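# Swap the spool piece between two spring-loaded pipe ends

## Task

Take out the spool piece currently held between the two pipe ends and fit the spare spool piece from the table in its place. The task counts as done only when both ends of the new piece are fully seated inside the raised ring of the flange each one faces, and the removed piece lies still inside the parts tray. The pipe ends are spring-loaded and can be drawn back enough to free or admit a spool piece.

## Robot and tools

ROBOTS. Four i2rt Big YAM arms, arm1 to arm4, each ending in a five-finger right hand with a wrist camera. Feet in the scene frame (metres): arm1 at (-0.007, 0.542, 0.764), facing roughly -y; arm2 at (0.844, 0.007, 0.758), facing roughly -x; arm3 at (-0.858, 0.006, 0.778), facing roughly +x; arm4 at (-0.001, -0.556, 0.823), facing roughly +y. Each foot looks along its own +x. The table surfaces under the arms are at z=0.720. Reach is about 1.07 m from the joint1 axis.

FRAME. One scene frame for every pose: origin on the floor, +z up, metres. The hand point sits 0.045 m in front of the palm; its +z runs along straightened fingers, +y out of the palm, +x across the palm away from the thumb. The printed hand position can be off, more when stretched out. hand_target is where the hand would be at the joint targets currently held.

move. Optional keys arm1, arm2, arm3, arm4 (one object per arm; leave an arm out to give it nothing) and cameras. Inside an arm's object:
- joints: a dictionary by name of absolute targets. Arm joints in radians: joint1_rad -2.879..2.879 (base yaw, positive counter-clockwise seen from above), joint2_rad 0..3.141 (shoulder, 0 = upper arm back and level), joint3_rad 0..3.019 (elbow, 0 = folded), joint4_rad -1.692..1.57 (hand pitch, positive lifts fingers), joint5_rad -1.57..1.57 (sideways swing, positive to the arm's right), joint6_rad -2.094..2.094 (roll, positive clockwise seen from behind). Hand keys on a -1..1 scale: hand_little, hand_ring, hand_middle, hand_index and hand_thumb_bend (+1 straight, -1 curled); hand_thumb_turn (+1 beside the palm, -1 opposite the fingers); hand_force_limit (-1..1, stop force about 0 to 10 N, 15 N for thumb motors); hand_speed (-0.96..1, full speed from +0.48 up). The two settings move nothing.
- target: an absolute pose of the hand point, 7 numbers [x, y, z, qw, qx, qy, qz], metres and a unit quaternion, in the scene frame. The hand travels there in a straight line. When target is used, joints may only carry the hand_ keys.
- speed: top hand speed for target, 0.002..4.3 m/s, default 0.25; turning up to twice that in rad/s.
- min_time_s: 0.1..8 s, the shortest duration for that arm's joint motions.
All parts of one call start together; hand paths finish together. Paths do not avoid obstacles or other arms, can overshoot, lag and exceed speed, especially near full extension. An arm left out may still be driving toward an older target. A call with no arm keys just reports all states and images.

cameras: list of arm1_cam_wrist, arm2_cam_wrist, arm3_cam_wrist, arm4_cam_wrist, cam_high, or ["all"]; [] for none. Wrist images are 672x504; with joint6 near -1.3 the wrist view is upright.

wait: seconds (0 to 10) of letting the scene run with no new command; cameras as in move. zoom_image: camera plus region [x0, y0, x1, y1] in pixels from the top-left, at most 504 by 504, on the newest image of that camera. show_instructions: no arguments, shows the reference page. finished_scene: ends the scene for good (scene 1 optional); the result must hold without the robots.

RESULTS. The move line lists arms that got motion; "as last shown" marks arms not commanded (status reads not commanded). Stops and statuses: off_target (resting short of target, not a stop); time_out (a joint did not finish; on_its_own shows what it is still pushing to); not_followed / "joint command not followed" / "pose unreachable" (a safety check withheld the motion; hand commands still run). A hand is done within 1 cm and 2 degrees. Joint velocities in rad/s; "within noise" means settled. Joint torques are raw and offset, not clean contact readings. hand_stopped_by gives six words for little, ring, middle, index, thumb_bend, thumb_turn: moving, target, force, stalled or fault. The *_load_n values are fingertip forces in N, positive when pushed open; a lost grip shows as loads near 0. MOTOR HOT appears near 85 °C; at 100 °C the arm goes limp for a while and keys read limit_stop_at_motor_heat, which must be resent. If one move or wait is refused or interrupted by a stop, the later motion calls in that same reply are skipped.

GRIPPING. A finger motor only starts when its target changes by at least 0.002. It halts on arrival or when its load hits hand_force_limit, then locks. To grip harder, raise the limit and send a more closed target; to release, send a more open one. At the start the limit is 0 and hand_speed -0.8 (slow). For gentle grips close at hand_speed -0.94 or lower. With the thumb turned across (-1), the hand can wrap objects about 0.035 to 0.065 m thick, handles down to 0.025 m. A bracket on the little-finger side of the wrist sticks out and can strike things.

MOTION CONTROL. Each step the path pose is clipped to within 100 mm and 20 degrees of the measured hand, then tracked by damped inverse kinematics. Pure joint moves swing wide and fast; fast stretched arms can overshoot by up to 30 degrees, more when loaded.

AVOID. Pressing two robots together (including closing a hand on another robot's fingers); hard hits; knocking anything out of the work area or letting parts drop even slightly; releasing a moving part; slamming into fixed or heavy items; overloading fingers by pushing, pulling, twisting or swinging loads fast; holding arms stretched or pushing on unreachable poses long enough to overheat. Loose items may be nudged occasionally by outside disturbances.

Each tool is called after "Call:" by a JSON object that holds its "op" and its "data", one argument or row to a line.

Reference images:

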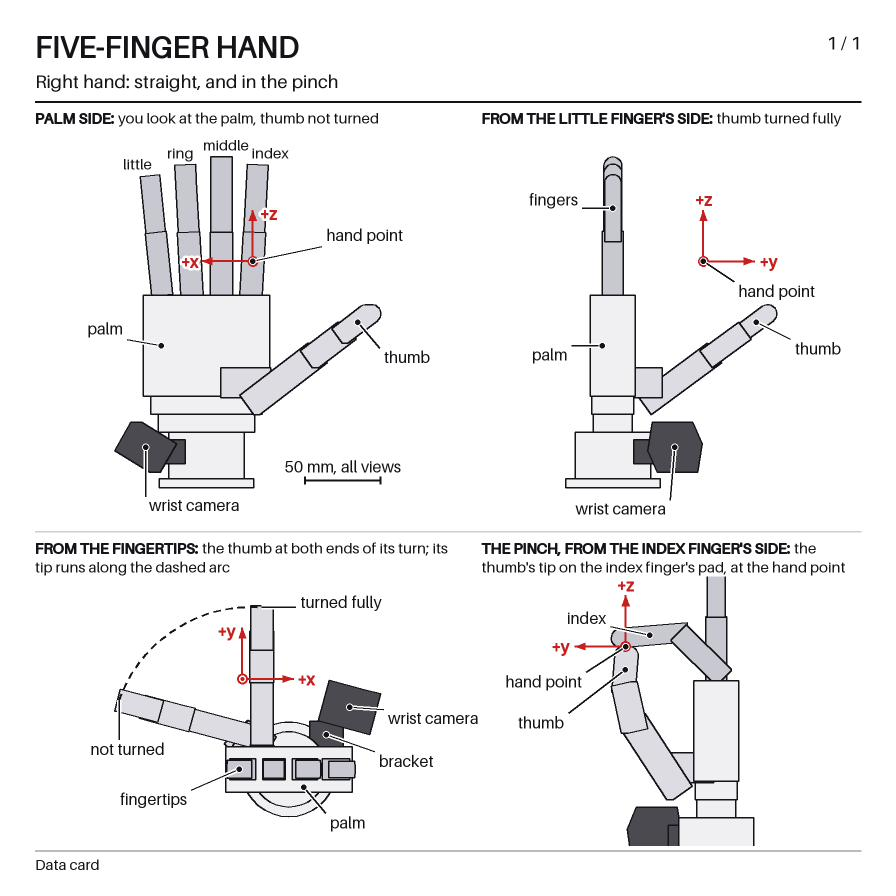

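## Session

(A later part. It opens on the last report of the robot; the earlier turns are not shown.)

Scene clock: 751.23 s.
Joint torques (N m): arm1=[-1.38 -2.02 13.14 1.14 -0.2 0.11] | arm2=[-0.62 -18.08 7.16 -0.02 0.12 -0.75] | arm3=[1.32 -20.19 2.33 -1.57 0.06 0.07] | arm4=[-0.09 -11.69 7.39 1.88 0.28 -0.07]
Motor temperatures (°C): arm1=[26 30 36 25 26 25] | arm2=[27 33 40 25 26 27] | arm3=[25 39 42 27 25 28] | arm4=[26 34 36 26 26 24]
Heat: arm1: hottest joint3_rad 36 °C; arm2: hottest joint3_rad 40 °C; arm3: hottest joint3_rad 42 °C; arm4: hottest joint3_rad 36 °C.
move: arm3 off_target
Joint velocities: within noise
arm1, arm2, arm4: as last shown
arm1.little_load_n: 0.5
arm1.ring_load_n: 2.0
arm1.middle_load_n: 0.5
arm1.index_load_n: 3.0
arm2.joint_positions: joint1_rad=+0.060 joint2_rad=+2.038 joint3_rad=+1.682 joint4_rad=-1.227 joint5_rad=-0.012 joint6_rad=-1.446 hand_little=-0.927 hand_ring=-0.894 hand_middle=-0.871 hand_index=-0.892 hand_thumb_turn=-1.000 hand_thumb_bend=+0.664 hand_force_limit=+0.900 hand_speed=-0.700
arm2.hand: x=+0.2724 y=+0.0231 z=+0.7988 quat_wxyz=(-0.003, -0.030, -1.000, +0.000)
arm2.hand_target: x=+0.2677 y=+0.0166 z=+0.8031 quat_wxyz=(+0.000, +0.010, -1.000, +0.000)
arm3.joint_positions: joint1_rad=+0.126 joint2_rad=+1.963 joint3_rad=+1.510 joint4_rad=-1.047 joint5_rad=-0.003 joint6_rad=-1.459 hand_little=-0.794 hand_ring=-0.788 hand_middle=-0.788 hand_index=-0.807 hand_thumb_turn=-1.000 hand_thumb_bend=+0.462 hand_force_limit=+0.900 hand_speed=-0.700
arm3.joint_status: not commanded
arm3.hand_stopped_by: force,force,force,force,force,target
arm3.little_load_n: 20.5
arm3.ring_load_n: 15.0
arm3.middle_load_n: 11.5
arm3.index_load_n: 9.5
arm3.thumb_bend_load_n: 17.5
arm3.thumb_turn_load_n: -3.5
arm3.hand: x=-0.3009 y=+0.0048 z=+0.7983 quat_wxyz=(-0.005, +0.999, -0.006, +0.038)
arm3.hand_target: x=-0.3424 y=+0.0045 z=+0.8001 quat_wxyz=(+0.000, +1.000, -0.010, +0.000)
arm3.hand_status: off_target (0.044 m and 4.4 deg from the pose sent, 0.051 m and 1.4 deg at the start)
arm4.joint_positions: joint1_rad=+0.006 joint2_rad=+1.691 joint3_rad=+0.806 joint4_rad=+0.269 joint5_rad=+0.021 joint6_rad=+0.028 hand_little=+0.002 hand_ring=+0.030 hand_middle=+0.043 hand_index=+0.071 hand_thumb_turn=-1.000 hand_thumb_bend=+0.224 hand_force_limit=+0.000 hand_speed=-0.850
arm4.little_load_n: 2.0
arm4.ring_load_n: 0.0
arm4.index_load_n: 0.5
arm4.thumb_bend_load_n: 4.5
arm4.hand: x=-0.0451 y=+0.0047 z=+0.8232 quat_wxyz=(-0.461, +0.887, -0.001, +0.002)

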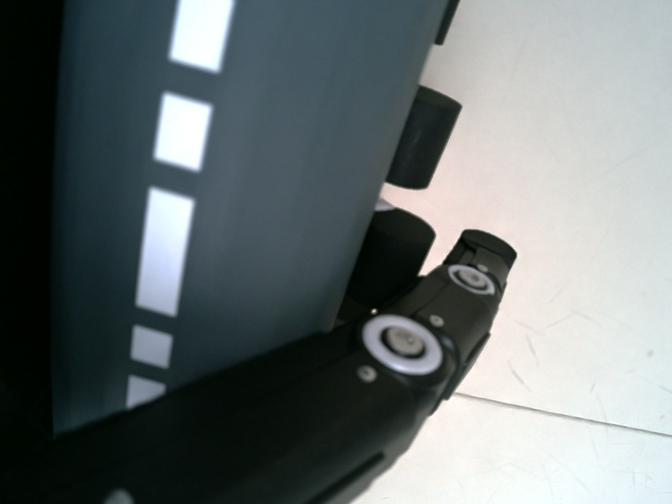

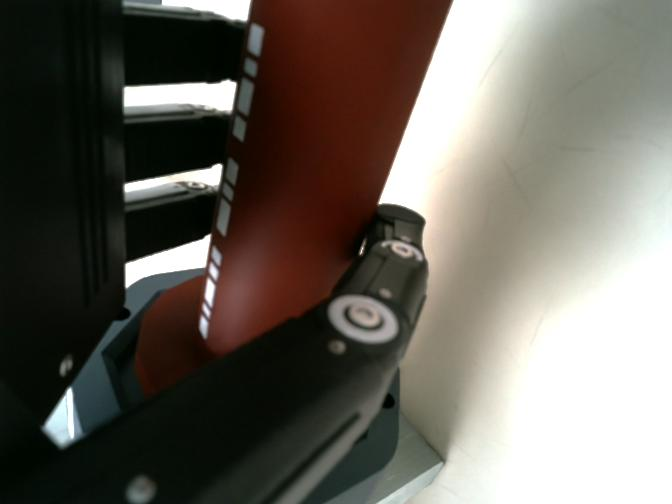

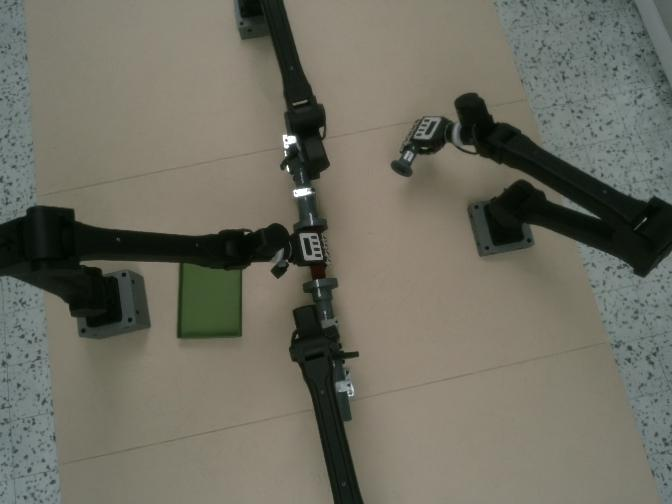

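Call:
{"op": "move", "data": {
  "arm2": {"target": [0.32, 0.0185, 0.803, 0, 0.0, -1, 0], "speed": 0.04},
  "arm3": {"target": [-0.365, 0.005, 0.801, 0, 1, -0.01, 0], "speed": 0.04},
  "cameras": ["arm2_cam_wrist", "arm3_cam_wrist", "arm4_cam_wrist", "cam_high"]
}}

Call:
{"op": "zoom_image", "data": {
  "camera": "arm4_cam_wrist",
  "region": [40, 230, 460, 504]
}}

Call:
{"op": "zoom_image", "data": {
  "camera": "cam_high",
  "region": [260, 180, 380, 320]
}}

Scene clock: 771.97 s.
Joint torques (N m): arm1=[-1.26 -1.85 13.11 1.16 -0.18 0.07] | arm2=[-0.56 -20.72 2.09 -2.13 0.26 -0.58] | arm3=[1.44 -21.48 0.55 -2.26 0.21 0.09] | arm4=[-0.09 -11.69 7.65 1.87 0.1 -0.08]
Motor temperatures (°C): arm1=[26 30 39 25 26 25] | arm2=[27 33 40 25 26 27] | arm3=[25 39 39 27 25 28] | arm4=[26 34 36 26 26 24]
Heat: arm1: hottest joint3_rad 39 °C; arm2: hottest joint3_rad 40 °C; arm3: hottest joint2_rad 39 °C; arm4: hottest joint3_rad 36 °C.
move: arm2 off_target; arm3 off_target
Joint velocities: within noise
arm1, arm4: as last shown
arm1.ring_load_n: 1.5
arm1.middle_load_n: 1.0
arm1.index_load_n: 2.0
arm2.joint_positions: joint1_rad=+0.060 joint2_rad=+1.962 joint3_rad=+1.562 joint4_rad=-1.102 joint5_rad=-0.016 joint6_rad=-1.439 hand_little=-0.926 hand_ring=-0.893 hand_middle=-0.871 hand_index=-0.892 hand_thumb_turn=-1.000 hand_thumb_bend=+0.664 hand_force_limit=+0.900 hand_speed=-0.700
arm2.joint_status: not commanded
arm2.hand_stopped_by: force,force,force,force,force,target
arm2.little_load_n: 20.5
arm2.ring_load_n: 14.5
arm2.middle_load_n: 10.5
arm2.index_load_n: 10.0
arm2.thumb_bend_load_n: 13.0
arm2.thumb_turn_load_n: -1.5
arm2.hand: x=+0.2811 y=+0.0228 z=+0.7973 quat_wxyz=(+0.037, -0.033, -0.999, +0.006)
arm2.hand_target: x=+0.3178 y=+0.0193 z=+0.8020 quat_wxyz=(-0.001, -0.001, -1.000, +0.000)
arm2.hand_status: off_target (0.040 m and 5.7 deg from the pose sent, 0.048 m and 3.4 deg at the start)
arm3.joint_positions: joint1_rad=+0.128 joint2_rad=+1.943 joint3_rad=+1.472 joint4_rad=-1.006 joint5_rad=-0.006 joint6_rad=-1.458 hand_little=-0.791 hand_ring=-0.788 hand_middle=-0.788 hand_index=-0.807 hand_thumb_turn=-1.000 hand_thumb_bend=+0.462 hand_force_limit=+0.900 hand_speed=-0.700
arm3.joint_status: not commanded
arm3.hand_stopped_by: force,force,force,force,force,target
arm3.little_load_n: 25.0
arm3.ring_load_n: 18.5
arm3.middle_load_n: 13.0
arm3.index_load_n: 8.5
arm3.thumb_bend_load_n: 18.5
arm3.thumb_turn_load_n: -3.5
arm3.hand: x=-0.3041 y=+0.0062 z=+0.7958 quat_wxyz=(-0.007, +0.999, -0.006, +0.049)
arm3.hand_target: x=-0.3601 y=+0.0043 z=+0.7989 quat_wxyz=(+0.001, +1.000, -0.010, +0.000)
arm3.hand_status: off_target (0.061 m and 5.7 deg from the pose sent, 0.064 m and 4.4 deg at the start)
arm4.joint_positions: joint1_rad=+0.006 joint2_rad=+1.691 joint3_rad=+0.802 joint4_rad=+0.269 joint5_rad=+0.025 joint6_rad=+0.028 hand_little=+0.002 hand_ring=+0.030 hand_middle=+0.043 hand_index=+0.071 hand_thumb_turn=-1.000 hand_thumb_bend=+0.224 hand_force_limit=+0.000 hand_speed=-0.850
arm4.little_load_n: 1.5
arm4.middle_load_n: 0.5
arm4.index_load_n: 1.0
arm4.thumb_bend_load_n: 4.0
arm4.thumb_turn_load_n: 2.0
arm4.hand: x=-0.0442 y=+0.0031 z=+0.8216 quat_wxyz=(-0.460, +0.888, -0.002, +0.004)

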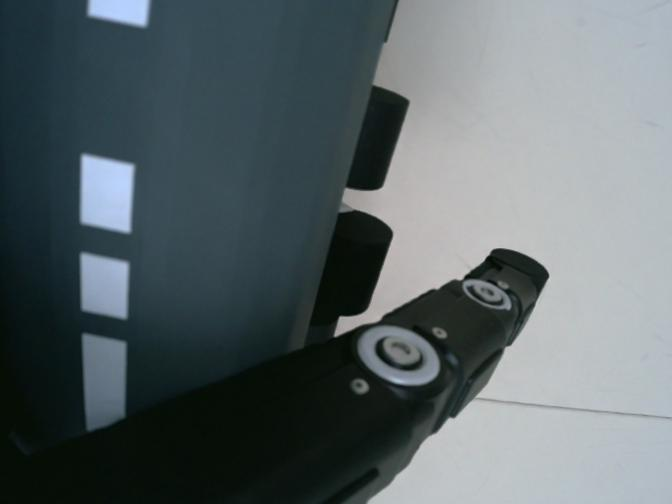

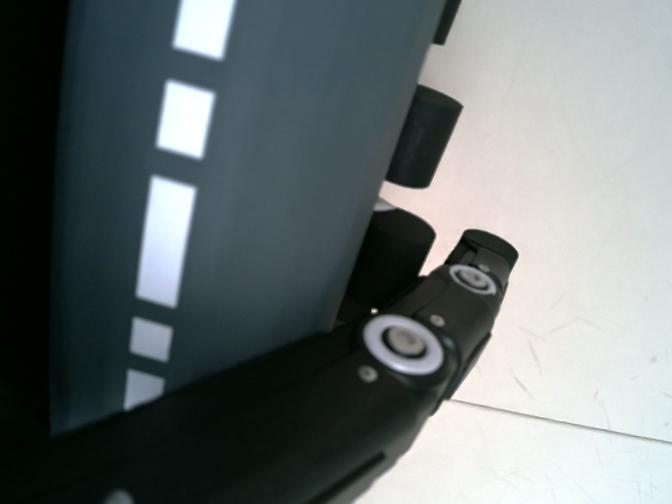

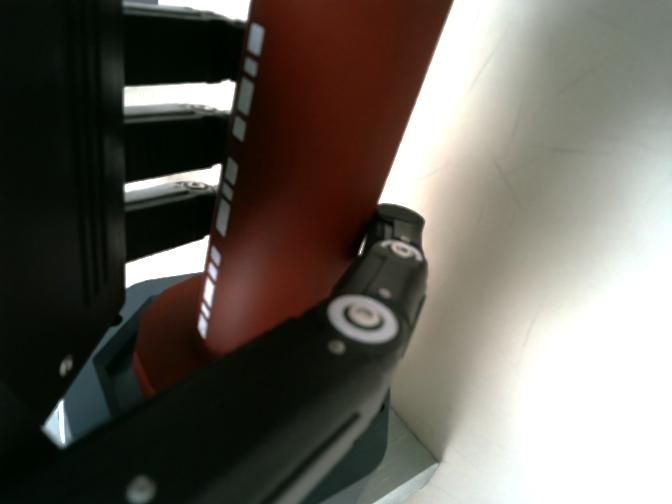

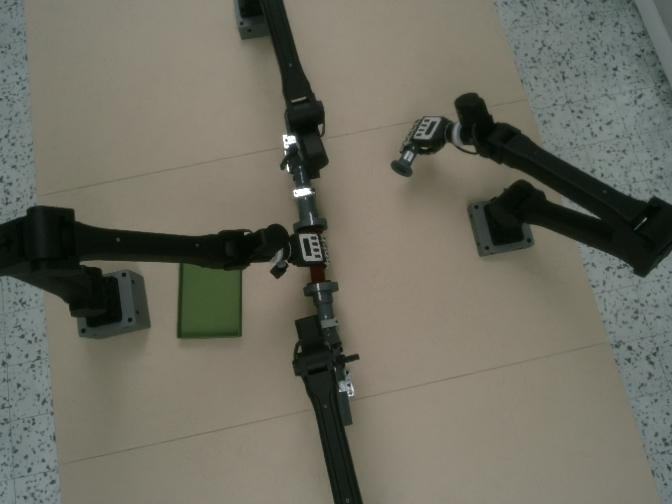

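Scaled by 1.200 from the camera's image (finer frame: 960x720).

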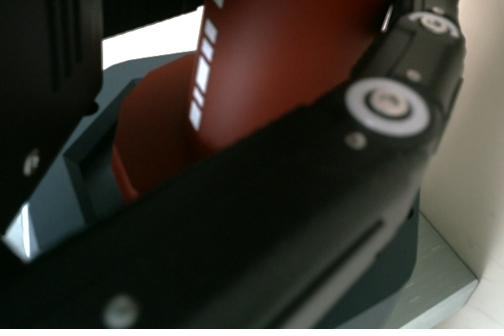

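Scaled by 3.600 from the camera's image (finer frame: 960x720).

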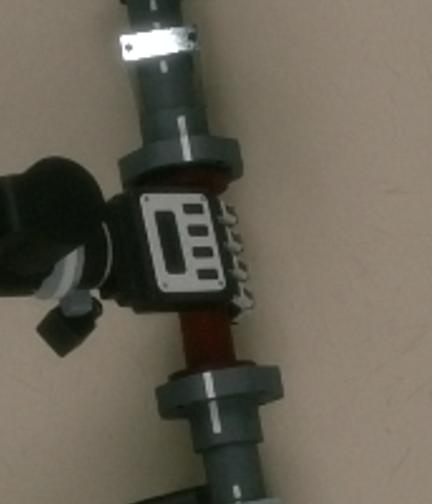

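Call:
{"op": "move", "data": {
  "arm2": {"target": [0.335, 0.0185, 0.803, -0.04, 0.0, -1, 0], "speed": 0.04},
  "arm3": {"target": [-0.375, 0.005, 0.801, 0, 1, -0.01, -0.04], "speed": 0.04},
  "cameras": ["arm4_cam_wrist", "cam_high"]
}}

Call:
{"op": "zoom_image", "data": {
  "camera": "cam_high",
  "region": [260, 180, 380, 320]
}}

Call:
{"op": "zoom_image", "data": {
  "camera": "arm4_cam_wrist",
  "region": [40, 230, 460, 504]
}}

Scene clock: 797.33 s.
Joint torques (N m): arm1=[-1.79 -2.49 12.96 1.17 -0.19 0.09] | arm2=[-0.67 -19.14 3.6 -5.18 0.04 -0.6] | arm3=[1.26 -19.25 2.85 -5.74 -0.12 0.08] | arm4=[-0.09 -11.69 7.66 1.88 0.11 -0.08]
Motor temperatures (°C): arm1=[26 30 41 25 26 25] | arm2=[27 36 38 25 26 27] | arm3=[25 43 37 27 25 28] | arm4=[26 34 37 26 26 24]
Heat: arm1: hottest joint3_rad 41 °C; arm2: hottest joint3_rad 38 °C; arm3: hottest joint2_rad 43 °C; arm4: hottest joint3_rad 37 °C.
move: arm2 off_target; arm3 off_target
Joint velocities: within noise
arm1, arm4: as last shown
arm1.little_load_n: 0.0
arm1.middle_load_n: 0.5
arm1.index_load_n: 2.5
arm2.joint_positions: joint1_rad=+0.060 joint2_rad=+1.962 joint3_rad=+1.564 joint4_rad=-1.110 joint5_rad=-0.018 joint6_rad=-1.439 hand_little=-0.926 hand_ring=-0.893 hand_middle=-0.871 hand_index=-0.892 hand_thumb_turn=-1.000 hand_thumb_bend=+0.664 hand_force_limit=+0.900 hand_speed=-0.700
arm2.joint_status: not commanded
arm2.hand_stopped_by: force,force,force,force,force,target
arm2.little_load_n: 20.5
arm2.ring_load_n: 14.0
arm2.middle_load_n: 10.5
arm2.index_load_n: 10.0
arm2.thumb_bend_load_n: 13.0
arm2.thumb_turn_load_n: -1.5
arm2.hand: x=+0.2822 y=+0.0225 z=+0.7981 quat_wxyz=(+0.035, -0.033, -0.999, +0.007)
arm2.hand_target: x=+0.3305 y=+0.0195 z=+0.8034 quat_wxyz=(-0.038, -0.001, -0.999, +0.001)
arm2.hand_status: off_target (0.053 m and 9.4 deg from the pose sent, 0.054 m and 9.7 deg at the start)
arm3.joint_positions: joint1_rad=+0.128 joint2_rad=+1.946 joint3_rad=+1.484 joint4_rad=-1.018 joint5_rad=-0.007 joint6_rad=-1.458 hand_little=-0.791 hand_ring=-0.788 hand_middle=-0.788 hand_index=-0.807 hand_thumb_turn=-1.000 hand_thumb_bend=+0.462 hand_force_limit=+0.900 hand_speed=-0.700
arm3.joint_status: not commanded
arm3.hand_stopped_by: force,force,force,force,force,target
arm3.little_load_n: 23.5
arm3.ring_load_n: 17.5
arm3.middle_load_n: 12.5
arm3.index_load_n: 9.0
arm3.thumb_bend_load_n: 18.5
arm3.thumb_turn_load_n: -4.0
arm3.hand: x=-0.3024 y=+0.0065 z=+0.7981 quat_wxyz=(-0.008, +0.999, -0.005, +0.047)
arm3.hand_target: x=-0.3676 y=+0.0042 z=+0.8013 quat_wxyz=(+0.001, +0.999, -0.010, -0.039)
arm3.hand_status: off_target (0.073 m and 10.1 deg from the pose sent, 0.071 m and 10.3 deg at the start)

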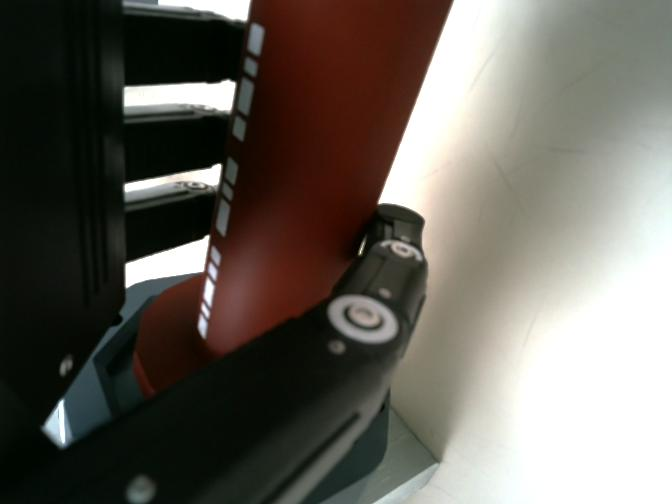

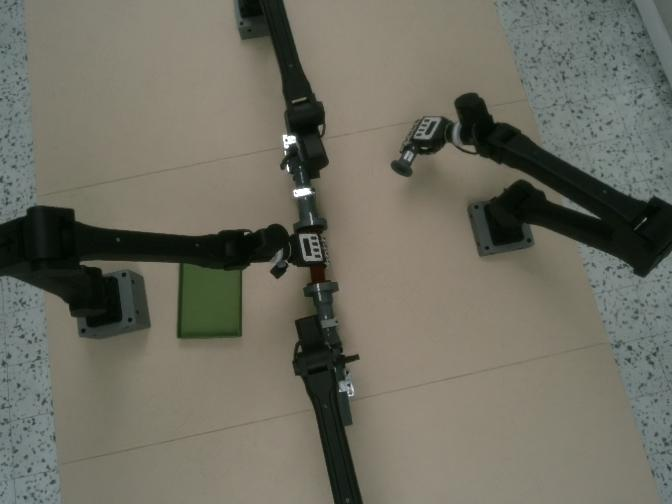

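Scaled by 3.600 from the camera's image (finer frame: 960x720).

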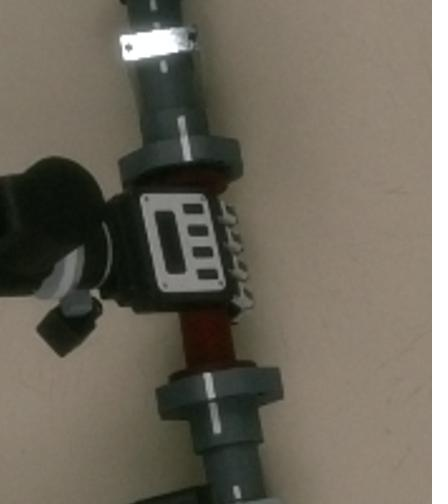

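Scaled by 1.200 from the camera's image (finer frame: 960x720).

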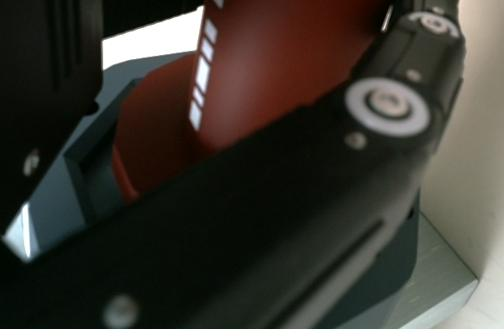

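Call:
{"op": "move", "data": {
  "arm4": {"target": [-0.040, 0.0055, 0.848, 0.4617, -0.887, 0.0089, -0.0046], "speed": 0.03},
  "cameras": ["arm4_cam_wrist", "cam_high"]
}}

Call:
{"op": "zoom_image", "data": {
  "camera": "cam_high",
  "region": [260, 180, 380, 320]
}}

Scene clock: 814.63 s.
Joint torques (N m): arm1=[-0.44 -2.26 13.16 1.2 -0.2 0.07] | arm2=[-0.67 -19.19 3.6 -5.19 0.05 -0.6] | arm3=[1.32 -19.37 2.82 -5.74 -0.13 0.07] | arm4=[-0.15 -14.51 9.57 1.01 0.07 -0.08]
Motor temperatures (°C): arm1=[26 30 42 25 26 25] | arm2=[27 37 37 26 26 27] | arm3=[25 42 36 30 25 28] | arm4=[26 34 37 26 26 24]
Heat: arm1: hottest joint3_rad 42 °C; arm2: hottest joint2_rad 37 °C; arm3: hottest joint2_rad 42 °C; arm4: hottest joint3_rad 37 °C.
move: arm4 off_target
Joint velocities: within noise
arm1, arm2, arm3: as last shown
arm1.middle_load_n: 1.0
arm1.thumb_bend_load_n: 7.0
arm1.thumb_turn_load_n: 1.5
arm2.little_load_n: 20.0
arm2.ring_load_n: 14.5
arm3.index_load_n: 8.5
arm4.joint_positions: joint1_rad=+0.006 joint2_rad=+1.658 joint3_rad=+0.802 joint4_rad=+0.204 joint5_rad=+0.025 joint6_rad=+0.028 hand_little=+0.002 hand_ring=+0.030 hand_middle=+0.043 hand_index=+0.071 hand_thumb_turn=-1.000 hand_thumb_bend=+0.224 hand_force_limit=+0.000 hand_speed=-0.850
arm4.joint_status: not commanded
arm4.hand_stopped_by: force,force,force,force,force,target
arm4.little_load_n: 1.5
arm4.ring_load_n: 0.0
arm4.middle_load_n: 0.5
arm4.index_load_n: 0.5
arm4.thumb_bend_load_n: 4.0
arm4.thumb_turn_load_n: 1.5
arm4.hand: x=-0.0440 y=-0.0060 z=+0.8278 quat_wxyz=(-0.446, +0.895, -0.002, +0.004)
arm4.hand_target: x=-0.0400 y=+0.0051 z=+0.8480 quat_wxyz=(-0.462, +0.887, -0.009, +0.005)
arm4.hand_status: off_target (0.024 m and 2.2 deg from the pose sent, 0.027 m and 0.8 deg at the start)

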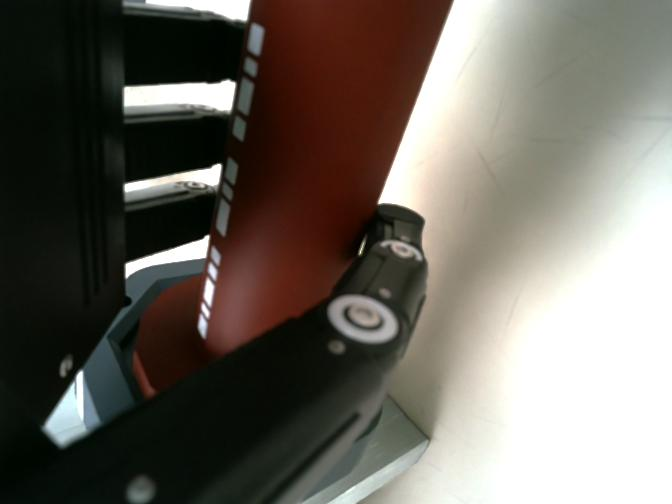

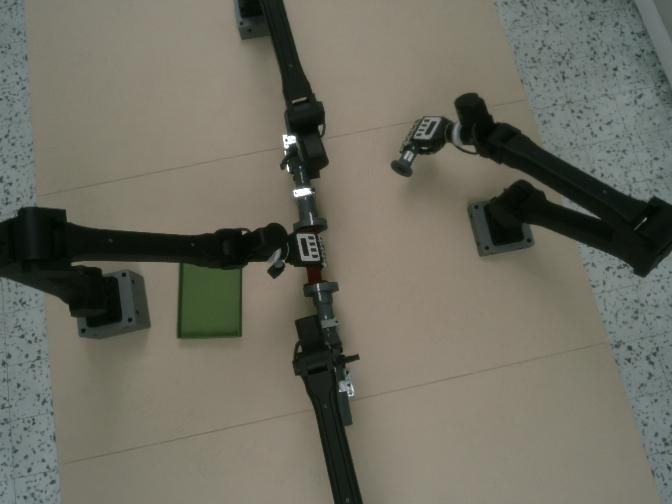

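Scaled by 3.600 from the camera's image (finer frame: 960x720).

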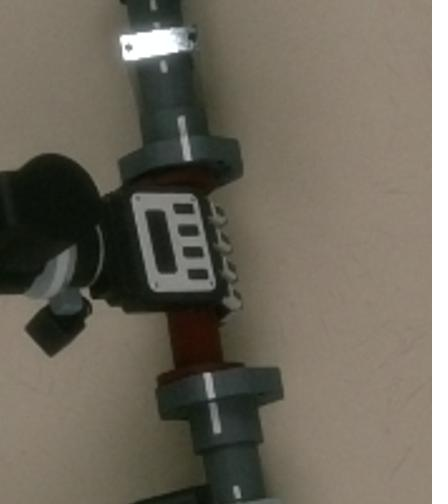

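Call:
{"op": "move", "data": {
  "arm4": {"target": [-0.040, 0.0, 0.90, 0.4617, -0.887, 0.0089, -0.0046], "speed": 0.05},
  "cameras": ["arm4_cam_wrist", "cam_high"]
}}

Call:
{"op": "zoom_image", "data": {
  "camera": "cam_high",
  "region": [260, 180, 380, 320]
}}

Scene clock: 824.87 s.
Joint torques (N m): arm1=[-1.26 -2.73 13.04 1.1 -0.21 0.07] | arm2=[-0.67 -19.19 3.6 -5.19 0.04 -0.6] | arm3=[1.2 -19.31 2.81 -5.74 -0.12 0.07] | arm4=[-0.21 -13.22 12.81 0.98 0.06 -0.09]
Motor temperatures (°C): arm1=[26 30 43 25 26 25] | arm2=[27 37 37 26 26 27] | arm3=[25 42 36 30 25 28] | arm4=[26 34 38 26 26 24]
Heat: arm1: hottest joint3_rad 43 °C; arm2: hottest joint2_rad 37 °C; arm3: hottest joint2_rad 42 °C; arm4: hottest joint3_rad 38 °C.
move: arm4 off_target
Joint velocities: within noise
arm1, arm2, arm3: as last shown
arm1.little_load_n: 0.5
arm1.middle_load_n: 0.5
arm1.thumb_bend_load_n: 7.5
arm1.thumb_turn_load_n: 1.0
arm2.ring_load_n: 14.0
arm2.index_load_n: 9.5
arm3.ring_load_n: 18.0
arm3.middle_load_n: 13.0
arm3.index_load_n: 9.0
arm3.thumb_turn_load_n: -3.5
arm4.joint_positions: joint1_rad=+0.006 joint2_rad=+1.534 joint3_rad=+0.808 joint4_rad=+0.049 joint5_rad=+0.024 joint6_rad=+0.028 hand_little=+0.002 hand_ring=+0.030 hand_middle=+0.043 hand_index=+0.071 hand_thumb_turn=-1.000 hand_thumb_bend=+0.224 hand_force_limit=+0.000 hand_speed=-0.850
arm4.joint_status: not commanded
arm4.hand_stopped_by: force,force,force,force,force,target
arm4.little_load_n: 1.5
arm4.ring_load_n: 0.0
arm4.middle_load_n: 0.5
arm4.index_load_n: 1.0
arm4.thumb_bend_load_n: 4.0
arm4.thumb_turn_load_n: 2.0
arm4.hand: x=-0.0438 y=-0.0230 z=+0.8675 quat_wxyz=(-0.434, +0.901, -0.002, +0.004)
arm4.hand_target: x=-0.0400 y=-0.0015 z=+0.9004 quat_wxyz=(-0.462, +0.887, -0.009, +0.005)
arm4.hand_status: off_target (0.040 m and 3.6 deg from the pose sent, 0.073 m and 2.2 deg at the start)

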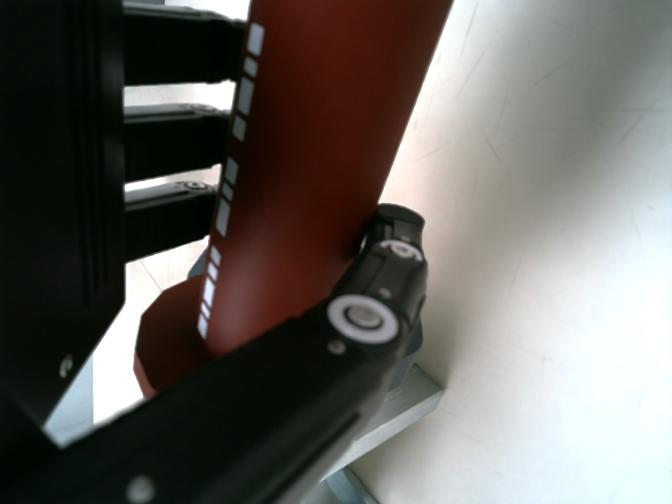

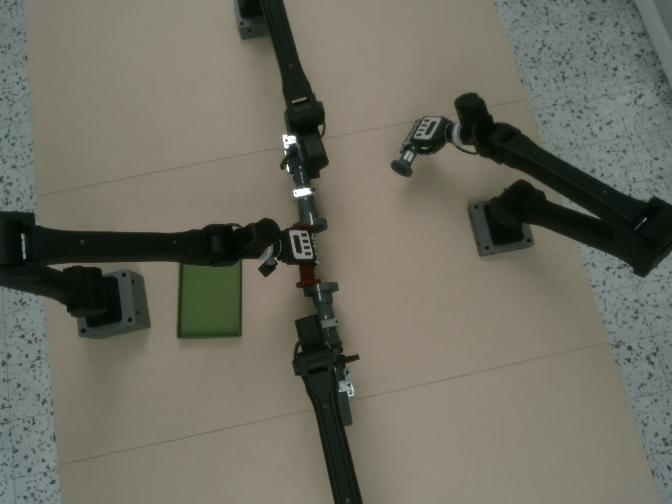

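Scaled by 3.600 from the camera's image (finer frame: 960x720).

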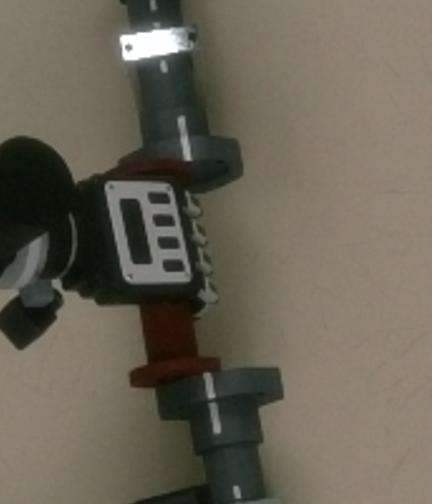

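Call:
{"op": "move", "data": {
  "arm4": {"target": [-0.045, -0.12, 0.98, 0.4617, -0.887, 0.0089, -0.0046], "speed": 0.15}
}}

Call:
{"op": "move", "data": {
  "arm4": {"target": [-0.045, -0.26, 0.90, 0.4617, -0.887, 0.0089, -0.0046], "speed": 0.15},
  "arm1": {"target": [0.008, 0.18, 1.0, 0.0048, -0.0093, -0.8869, 0.4617], "speed": 0.15},
  "cameras": ["all"]
}}

Scene clock: 853.13 s.
Joint torques (N m): arm1=[-1.38 -2.43 13.08 1.25 -0.2 0.11] | arm2=[-0.62 -19.19 3.6 -5.18 0.05 -0.6] | arm3=[1.32 -19.31 2.81 -5.72 -0.12 0.08] | arm4=[1.14 -5.83 10.58 1.05 0.14 -0.06]
Motor temperatures (°C): arm1=[26 30 44 25 26 25] | arm2=[27 38 37 27 26 27] | arm3=[25 41 36 32 25 28] | arm4=[26 35 43 26 25 24]
Heat: arm1: hottest joint3_rad 44 °C; arm2: hottest joint2_rad 38 °C; arm3: hottest joint2_rad 41 °C; arm4: hottest joint3_rad 43 °C.
move: arm4 done
Joint velocities: within noise
arm1, arm2, arm3: as last shown
arm1.ring_load_n: 2.0
arm2.little_load_n: 20.5
arm3.little_load_n: 24.0
arm4.joint_positions: joint1_rad=+0.009 joint2_rad=+1.060 joint3_rad=+0.695 joint4_rad=-0.251 joint5_rad=+0.039 joint6_rad=+0.036 hand_little=+0.002 hand_ring=+0.030 hand_middle=+0.043 hand_index=+0.071 hand_thumb_turn=-1.000 hand_thumb_bend=+0.224 hand_force_limit=+0.000 hand_speed=-0.850
arm4.joint_status: not commanded
arm4.hand_stopped_by: force,force,force,force,force,target
arm4.little_load_n: 1.5
arm4.ring_load_n: 0.0
arm4.middle_load_n: 0.5
arm4.index_load_n: 1.0
arm4.thumb_bend_load_n: 4.0
arm4.thumb_turn_load_n: 2.0
arm4.hand: x=-0.0415 y=-0.1191 z=+0.9780 quat_wxyz=(-0.462, +0.887, -0.008, +0.007)
arm4.hand_target: x=-0.0451 y=-0.1200 z=+0.9801 quat_wxyz=(-0.462, +0.887, -0.009, +0.004)
arm4.hand_status: done (0.004 m and 0.3 deg from the pose sent, 0.148 m and 3.6 deg at the start)
pictures: none

Scene clock: 856.03 s.
Joint torques (N m): arm1=[-1.38 -2.08 14.31 1.31 -0.01 0.14] | arm2=[-0.62 -19.19 3.6 -5.19 0.04 -0.6] | arm3=[1.26 -19.25 2.84 -5.72 -0.12 0.08] | arm4=[1.26 -0.21 10.82 1.05 0.16 -0.06]
Motor temperatures (°C): arm1=[26 30 44 25 26 25] | arm2=[27 38 37 27 26 27] | arm3=[25 41 36 32 25 28] | arm4=[26 35 42 26 25 24]
Heat: arm1: hottest joint3_rad 44 °C; arm2: hottest joint2_rad 38 °C; arm3: hottest joint2_rad 41 °C; arm4: hottest joint3_rad 42 °C.
move: arm1 off_target; arm4 done
Joint velocities: within noise
arm1.joint_positions: joint1_rad=-0.031 joint2_rad=+0.757 joint3_rad=+0.695 joint4_rad=-0.606 joint5_rad=-0.034 joint6_rad=-0.032 hand_little=+0.340 hand_ring=+0.340 hand_middle=+0.340 hand_index=+0.340 hand_thumb_turn=-1.000 hand_thumb_bend=+0.072 hand_force_limit=+0.000 hand_speed=-0.850
arm1.joint_status: not commanded
arm1.hand_stopped_by: target,target,target,target,force,target
arm1.little_load_n: 0.0
arm1.ring_load_n: 1.5
arm1.middle_load_n: 0.5
arm1.index_load_n: 2.5
arm1.thumb_bend_load_n: 7.5
arm1.thumb_turn_load_n: 1.0
arm1.hand: x=+0.0072 y=+0.1947 z=+0.9668 quat_wxyz=(+0.006, -0.006, -0.900, +0.437)
arm1.hand_target: x=+0.0080 y=+0.1815 z=+0.9999 quat_wxyz=(+0.005, -0.009, -0.887, +0.462)
arm1.hand_status: off_target (0.036 m and 3.3 deg from the pose sent, 0.336 m and 39.4 deg at the start)
arm2, arm3: as last shown
arm2.ring_load_n: 14.5
arm3.thumb_turn_load_n: -4.0
arm4.joint_positions: joint1_rad=+0.047 joint2_rad=+0.622 joint3_rad=+0.278 joint4_rad=-0.283 joint5_rad=+0.069 joint6_rad=+0.058 hand_little=+0.002 hand_ring=+0.030 hand_middle=+0.043 hand_index=+0.071 hand_thumb_turn=-1.000 hand_thumb_bend=+0.224 hand_force_limit=+0.000 hand_speed=-0.850
arm4.joint_status: not commanded
arm4.hand_stopped_by: force,force,force,force,force,target
arm4.little_load_n: 1.5
arm4.ring_load_n: 0.0
arm4.middle_load_n: 0.5
arm4.index_load_n: 1.0
arm4.thumb_bend_load_n: 4.0
arm4.thumb_turn_load_n: 2.0
arm4.hand: x=-0.0424 y=-0.2605 z=+0.8952 quat_wxyz=(-0.458, +0.889, -0.008, +0.008)
arm4.hand_target: x=-0.0450 y=-0.2600 z=+0.8998 quat_wxyz=(-0.462, +0.887, -0.009, +0.005)
arm4.hand_status: done (0.005 m and 0.6 deg from the pose sent, 0.161 m and 0.3 deg at the start)
pictures: arm1_cam_wrist, arm2_cam_wrist, arm3_cam_wrist, arm4_cam_wrist, cam_high

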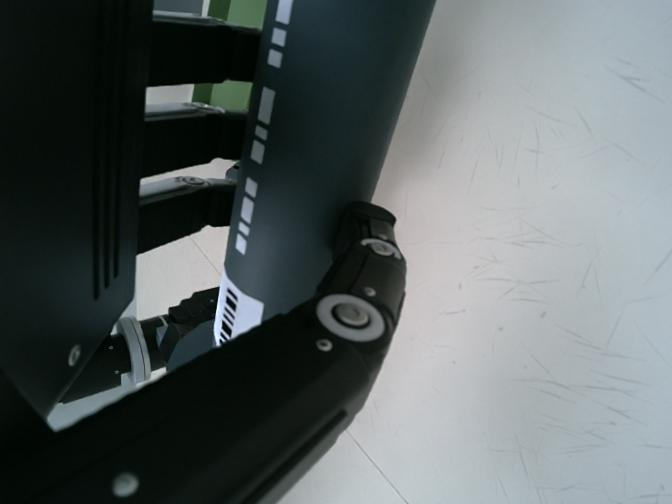

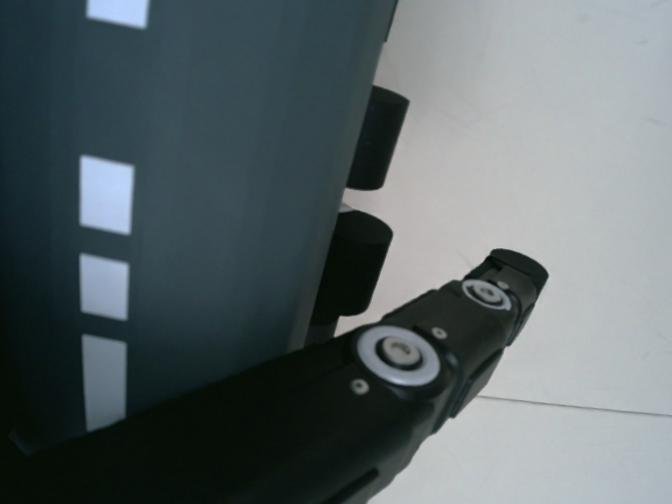

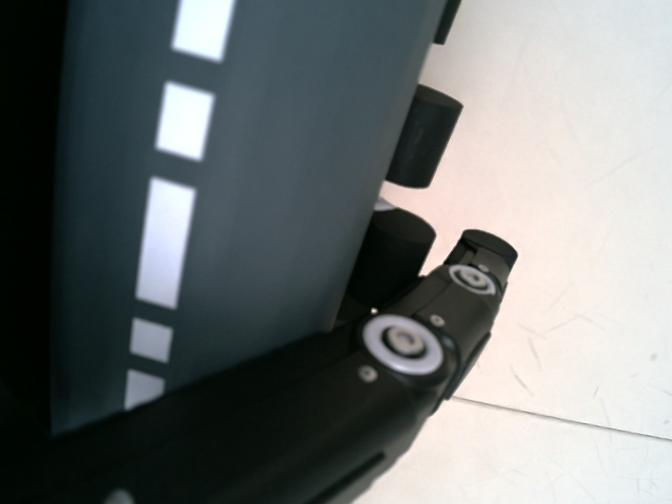

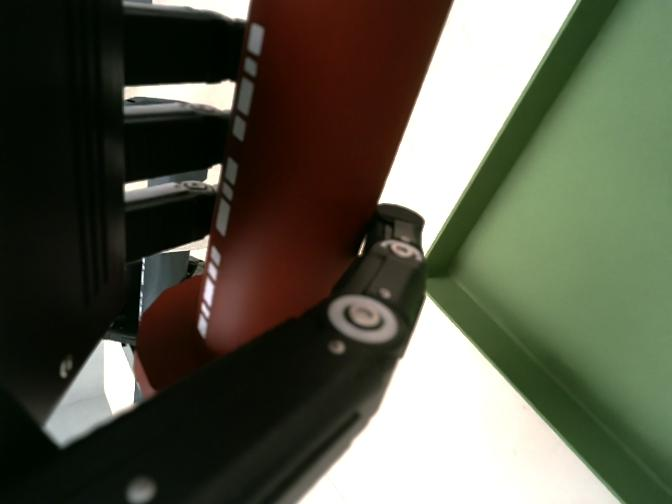

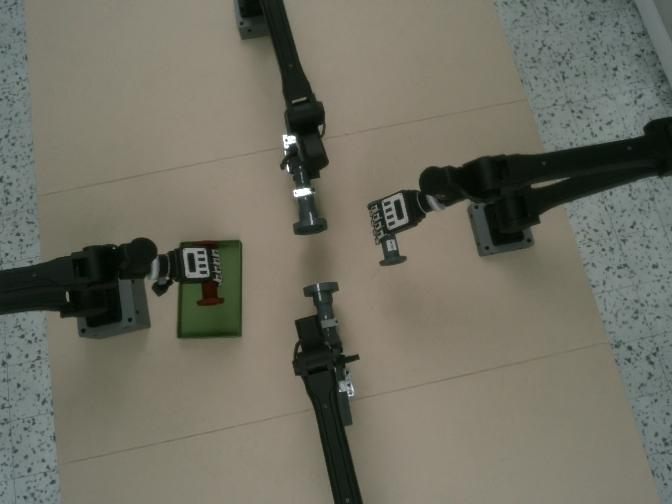

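Call:
{"op": "move", "data": {
  "arm4": {"target": [-0.012, -0.28, 0.80, 0.4617, -0.887, 0.0089, -0.0046], "speed": 0.1},
  "arm1": {"target": [0.007, 0.003, 0.953, 0.0048, -0.0093, -0.8869, 0.4617], "speed": 0.12},
  "cameras": ["arm1_cam_wrist", "arm4_cam_wrist", "cam_high"]
}}

Call:
{"op": "zoom_image", "data": {
  "camera": "cam_high",
  "region": [260, 180, 380, 320]
}}

Call:
{"op": "zoom_image", "data": {
  "camera": "cam_high",
  "region": [160, 220, 280, 360]
}}

Scene clock: 904.90 s.
Joint torques (N m): arm1=[-0.62 -8.82 13.53 2.17 0 0.13] | arm2=[-0.62 -19.25 3.6 -5.19 0.05 -0.6] | arm3=[1.2 -19.25 2.82 -5.72 -0.12 0.08] | arm4=[0.03 0.67 7.98 2.25 -0.11 -0.23]
Motor temperatures (°C): arm1=[26 30 43 25 26 25] | arm2=[27 38 36 27 26 27] | arm3=[25 41 35 33 25 28] | arm4=[26 32 40 25 25 24]
Heat: arm1: hottest joint3_rad 43 °C; arm2: hottest joint2_rad 38 °C; arm3: hottest joint2_rad 41 °C; arm4: hottest joint3_rad 40 °C.
move: arm1 off_target; arm4 done
Joint velocities: within noise
arm1.joint_positions: joint1_rad=-0.014 joint2_rad=+1.309 joint3_rad=+0.927 joint4_rad=-0.309 joint5_rad=-0.015 joint6_rad=-0.019 hand_little=+0.340 hand_ring=+0.340 hand_middle=+0.340 hand_index=+0.340 hand_thumb_turn=-1.000 hand_thumb_bend=+0.072 hand_force_limit=+0.000 hand_speed=-0.850
arm1.joint_status: not commanded
arm1.hand_stopped_by: target,target,target,target,force,target
arm1.little_load_n: 0.0
arm1.ring_load_n: 1.5
arm1.middle_load_n: 0.5
arm1.index_load_n: 2.5
arm1.thumb_bend_load_n: 7.5
arm1.thumb_turn_load_n: 0.5
arm1.hand: x=+0.0025 y=+0.0301 z=+0.9182 quat_wxyz=(+0.008, -0.008, -0.905, +0.426)
arm1.hand_target: x=+0.0070 y=+0.0058 z=+0.9538 quat_wxyz=(+0.004, -0.009, -0.887, +0.462)
arm1.hand_status: off_target (0.044 m and 4.6 deg from the pose sent, 0.192 m and 3.3 deg at the start)
arm2, arm3: as last shown
arm2.little_load_n: 20.0
arm2.ring_load_n: 14.0
arm3.middle_load_n: 12.5
arm4.joint_positions: joint1_rad=-0.135 joint2_rad=+0.912 joint3_rad=+0.046 joint4_rad=+0.224 joint5_rad=-0.087 joint6_rad=-0.037 hand_little=+0.002 hand_ring=+0.030 hand_middle=+0.043 hand_index=+0.071 hand_thumb_turn=-1.000 hand_thumb_bend=+0.224 hand_force_limit=+0.000 hand_speed=-0.850
arm4.joint_status: not commanded
arm4.hand_stopped_by: force,force,force,force,force,target
arm4.little_load_n: 1.5
arm4.ring_load_n: 0.0
arm4.middle_load_n: 1.0
arm4.index_load_n: 1.0
arm4.thumb_bend_load_n: 4.0
arm4.thumb_turn_load_n: 2.0
arm4.hand: x=-0.0150 y=-0.2856 z=+0.7964 quat_wxyz=(-0.451, +0.892, -0.011, +0.000)
arm4.hand_target: x=-0.0121 y=-0.2803 z=+0.8002 quat_wxyz=(-0.461, +0.887, -0.009, +0.005)
arm4.hand_status: done (0.007 m and 1.4 deg from the pose sent, 0.102 m and 0.6 deg at the start)

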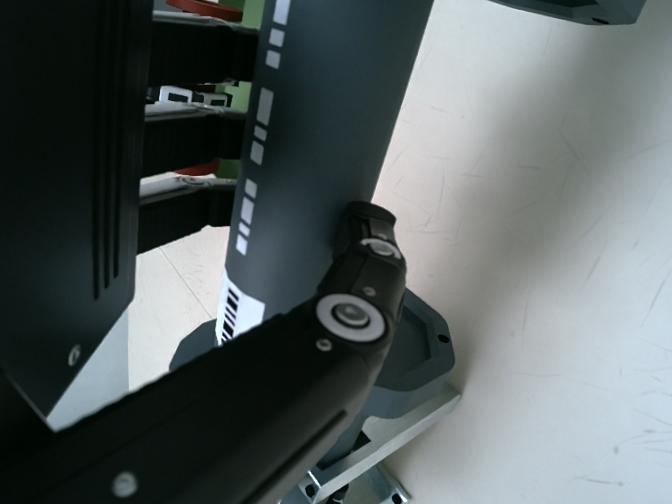

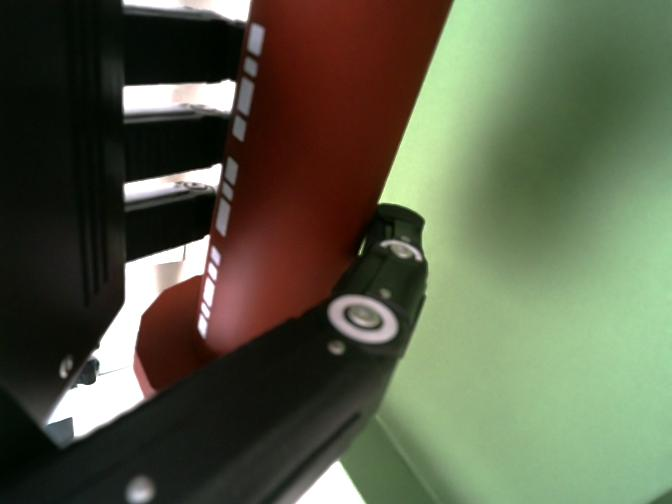

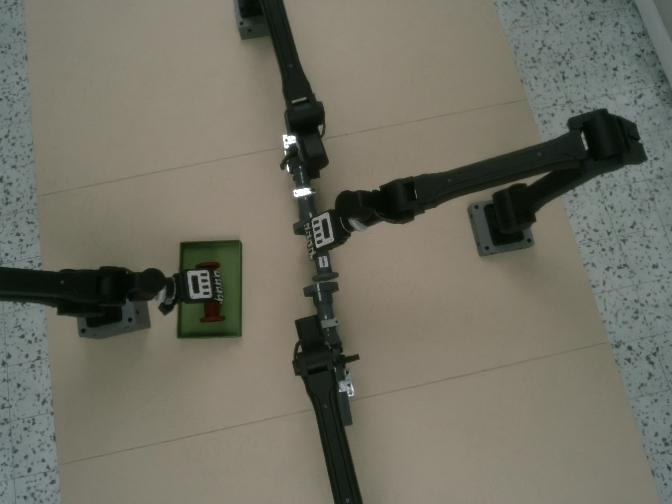

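Scaled by 3.600 from the camera's image (finer frame: 960x720).

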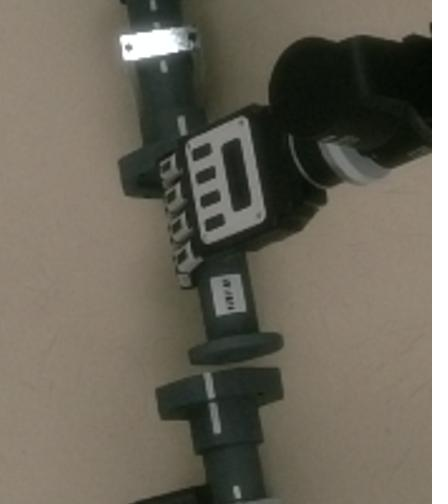

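Scaled by 3.600 from the camera's image (finer frame: 960x720).

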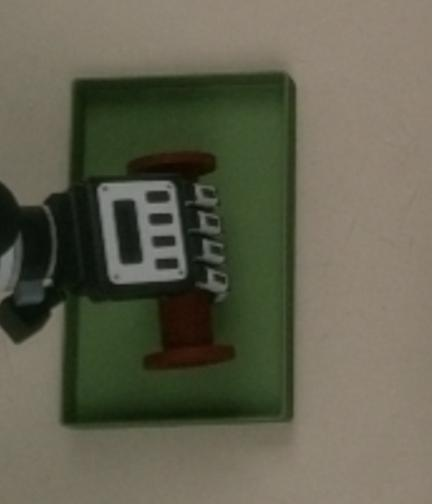

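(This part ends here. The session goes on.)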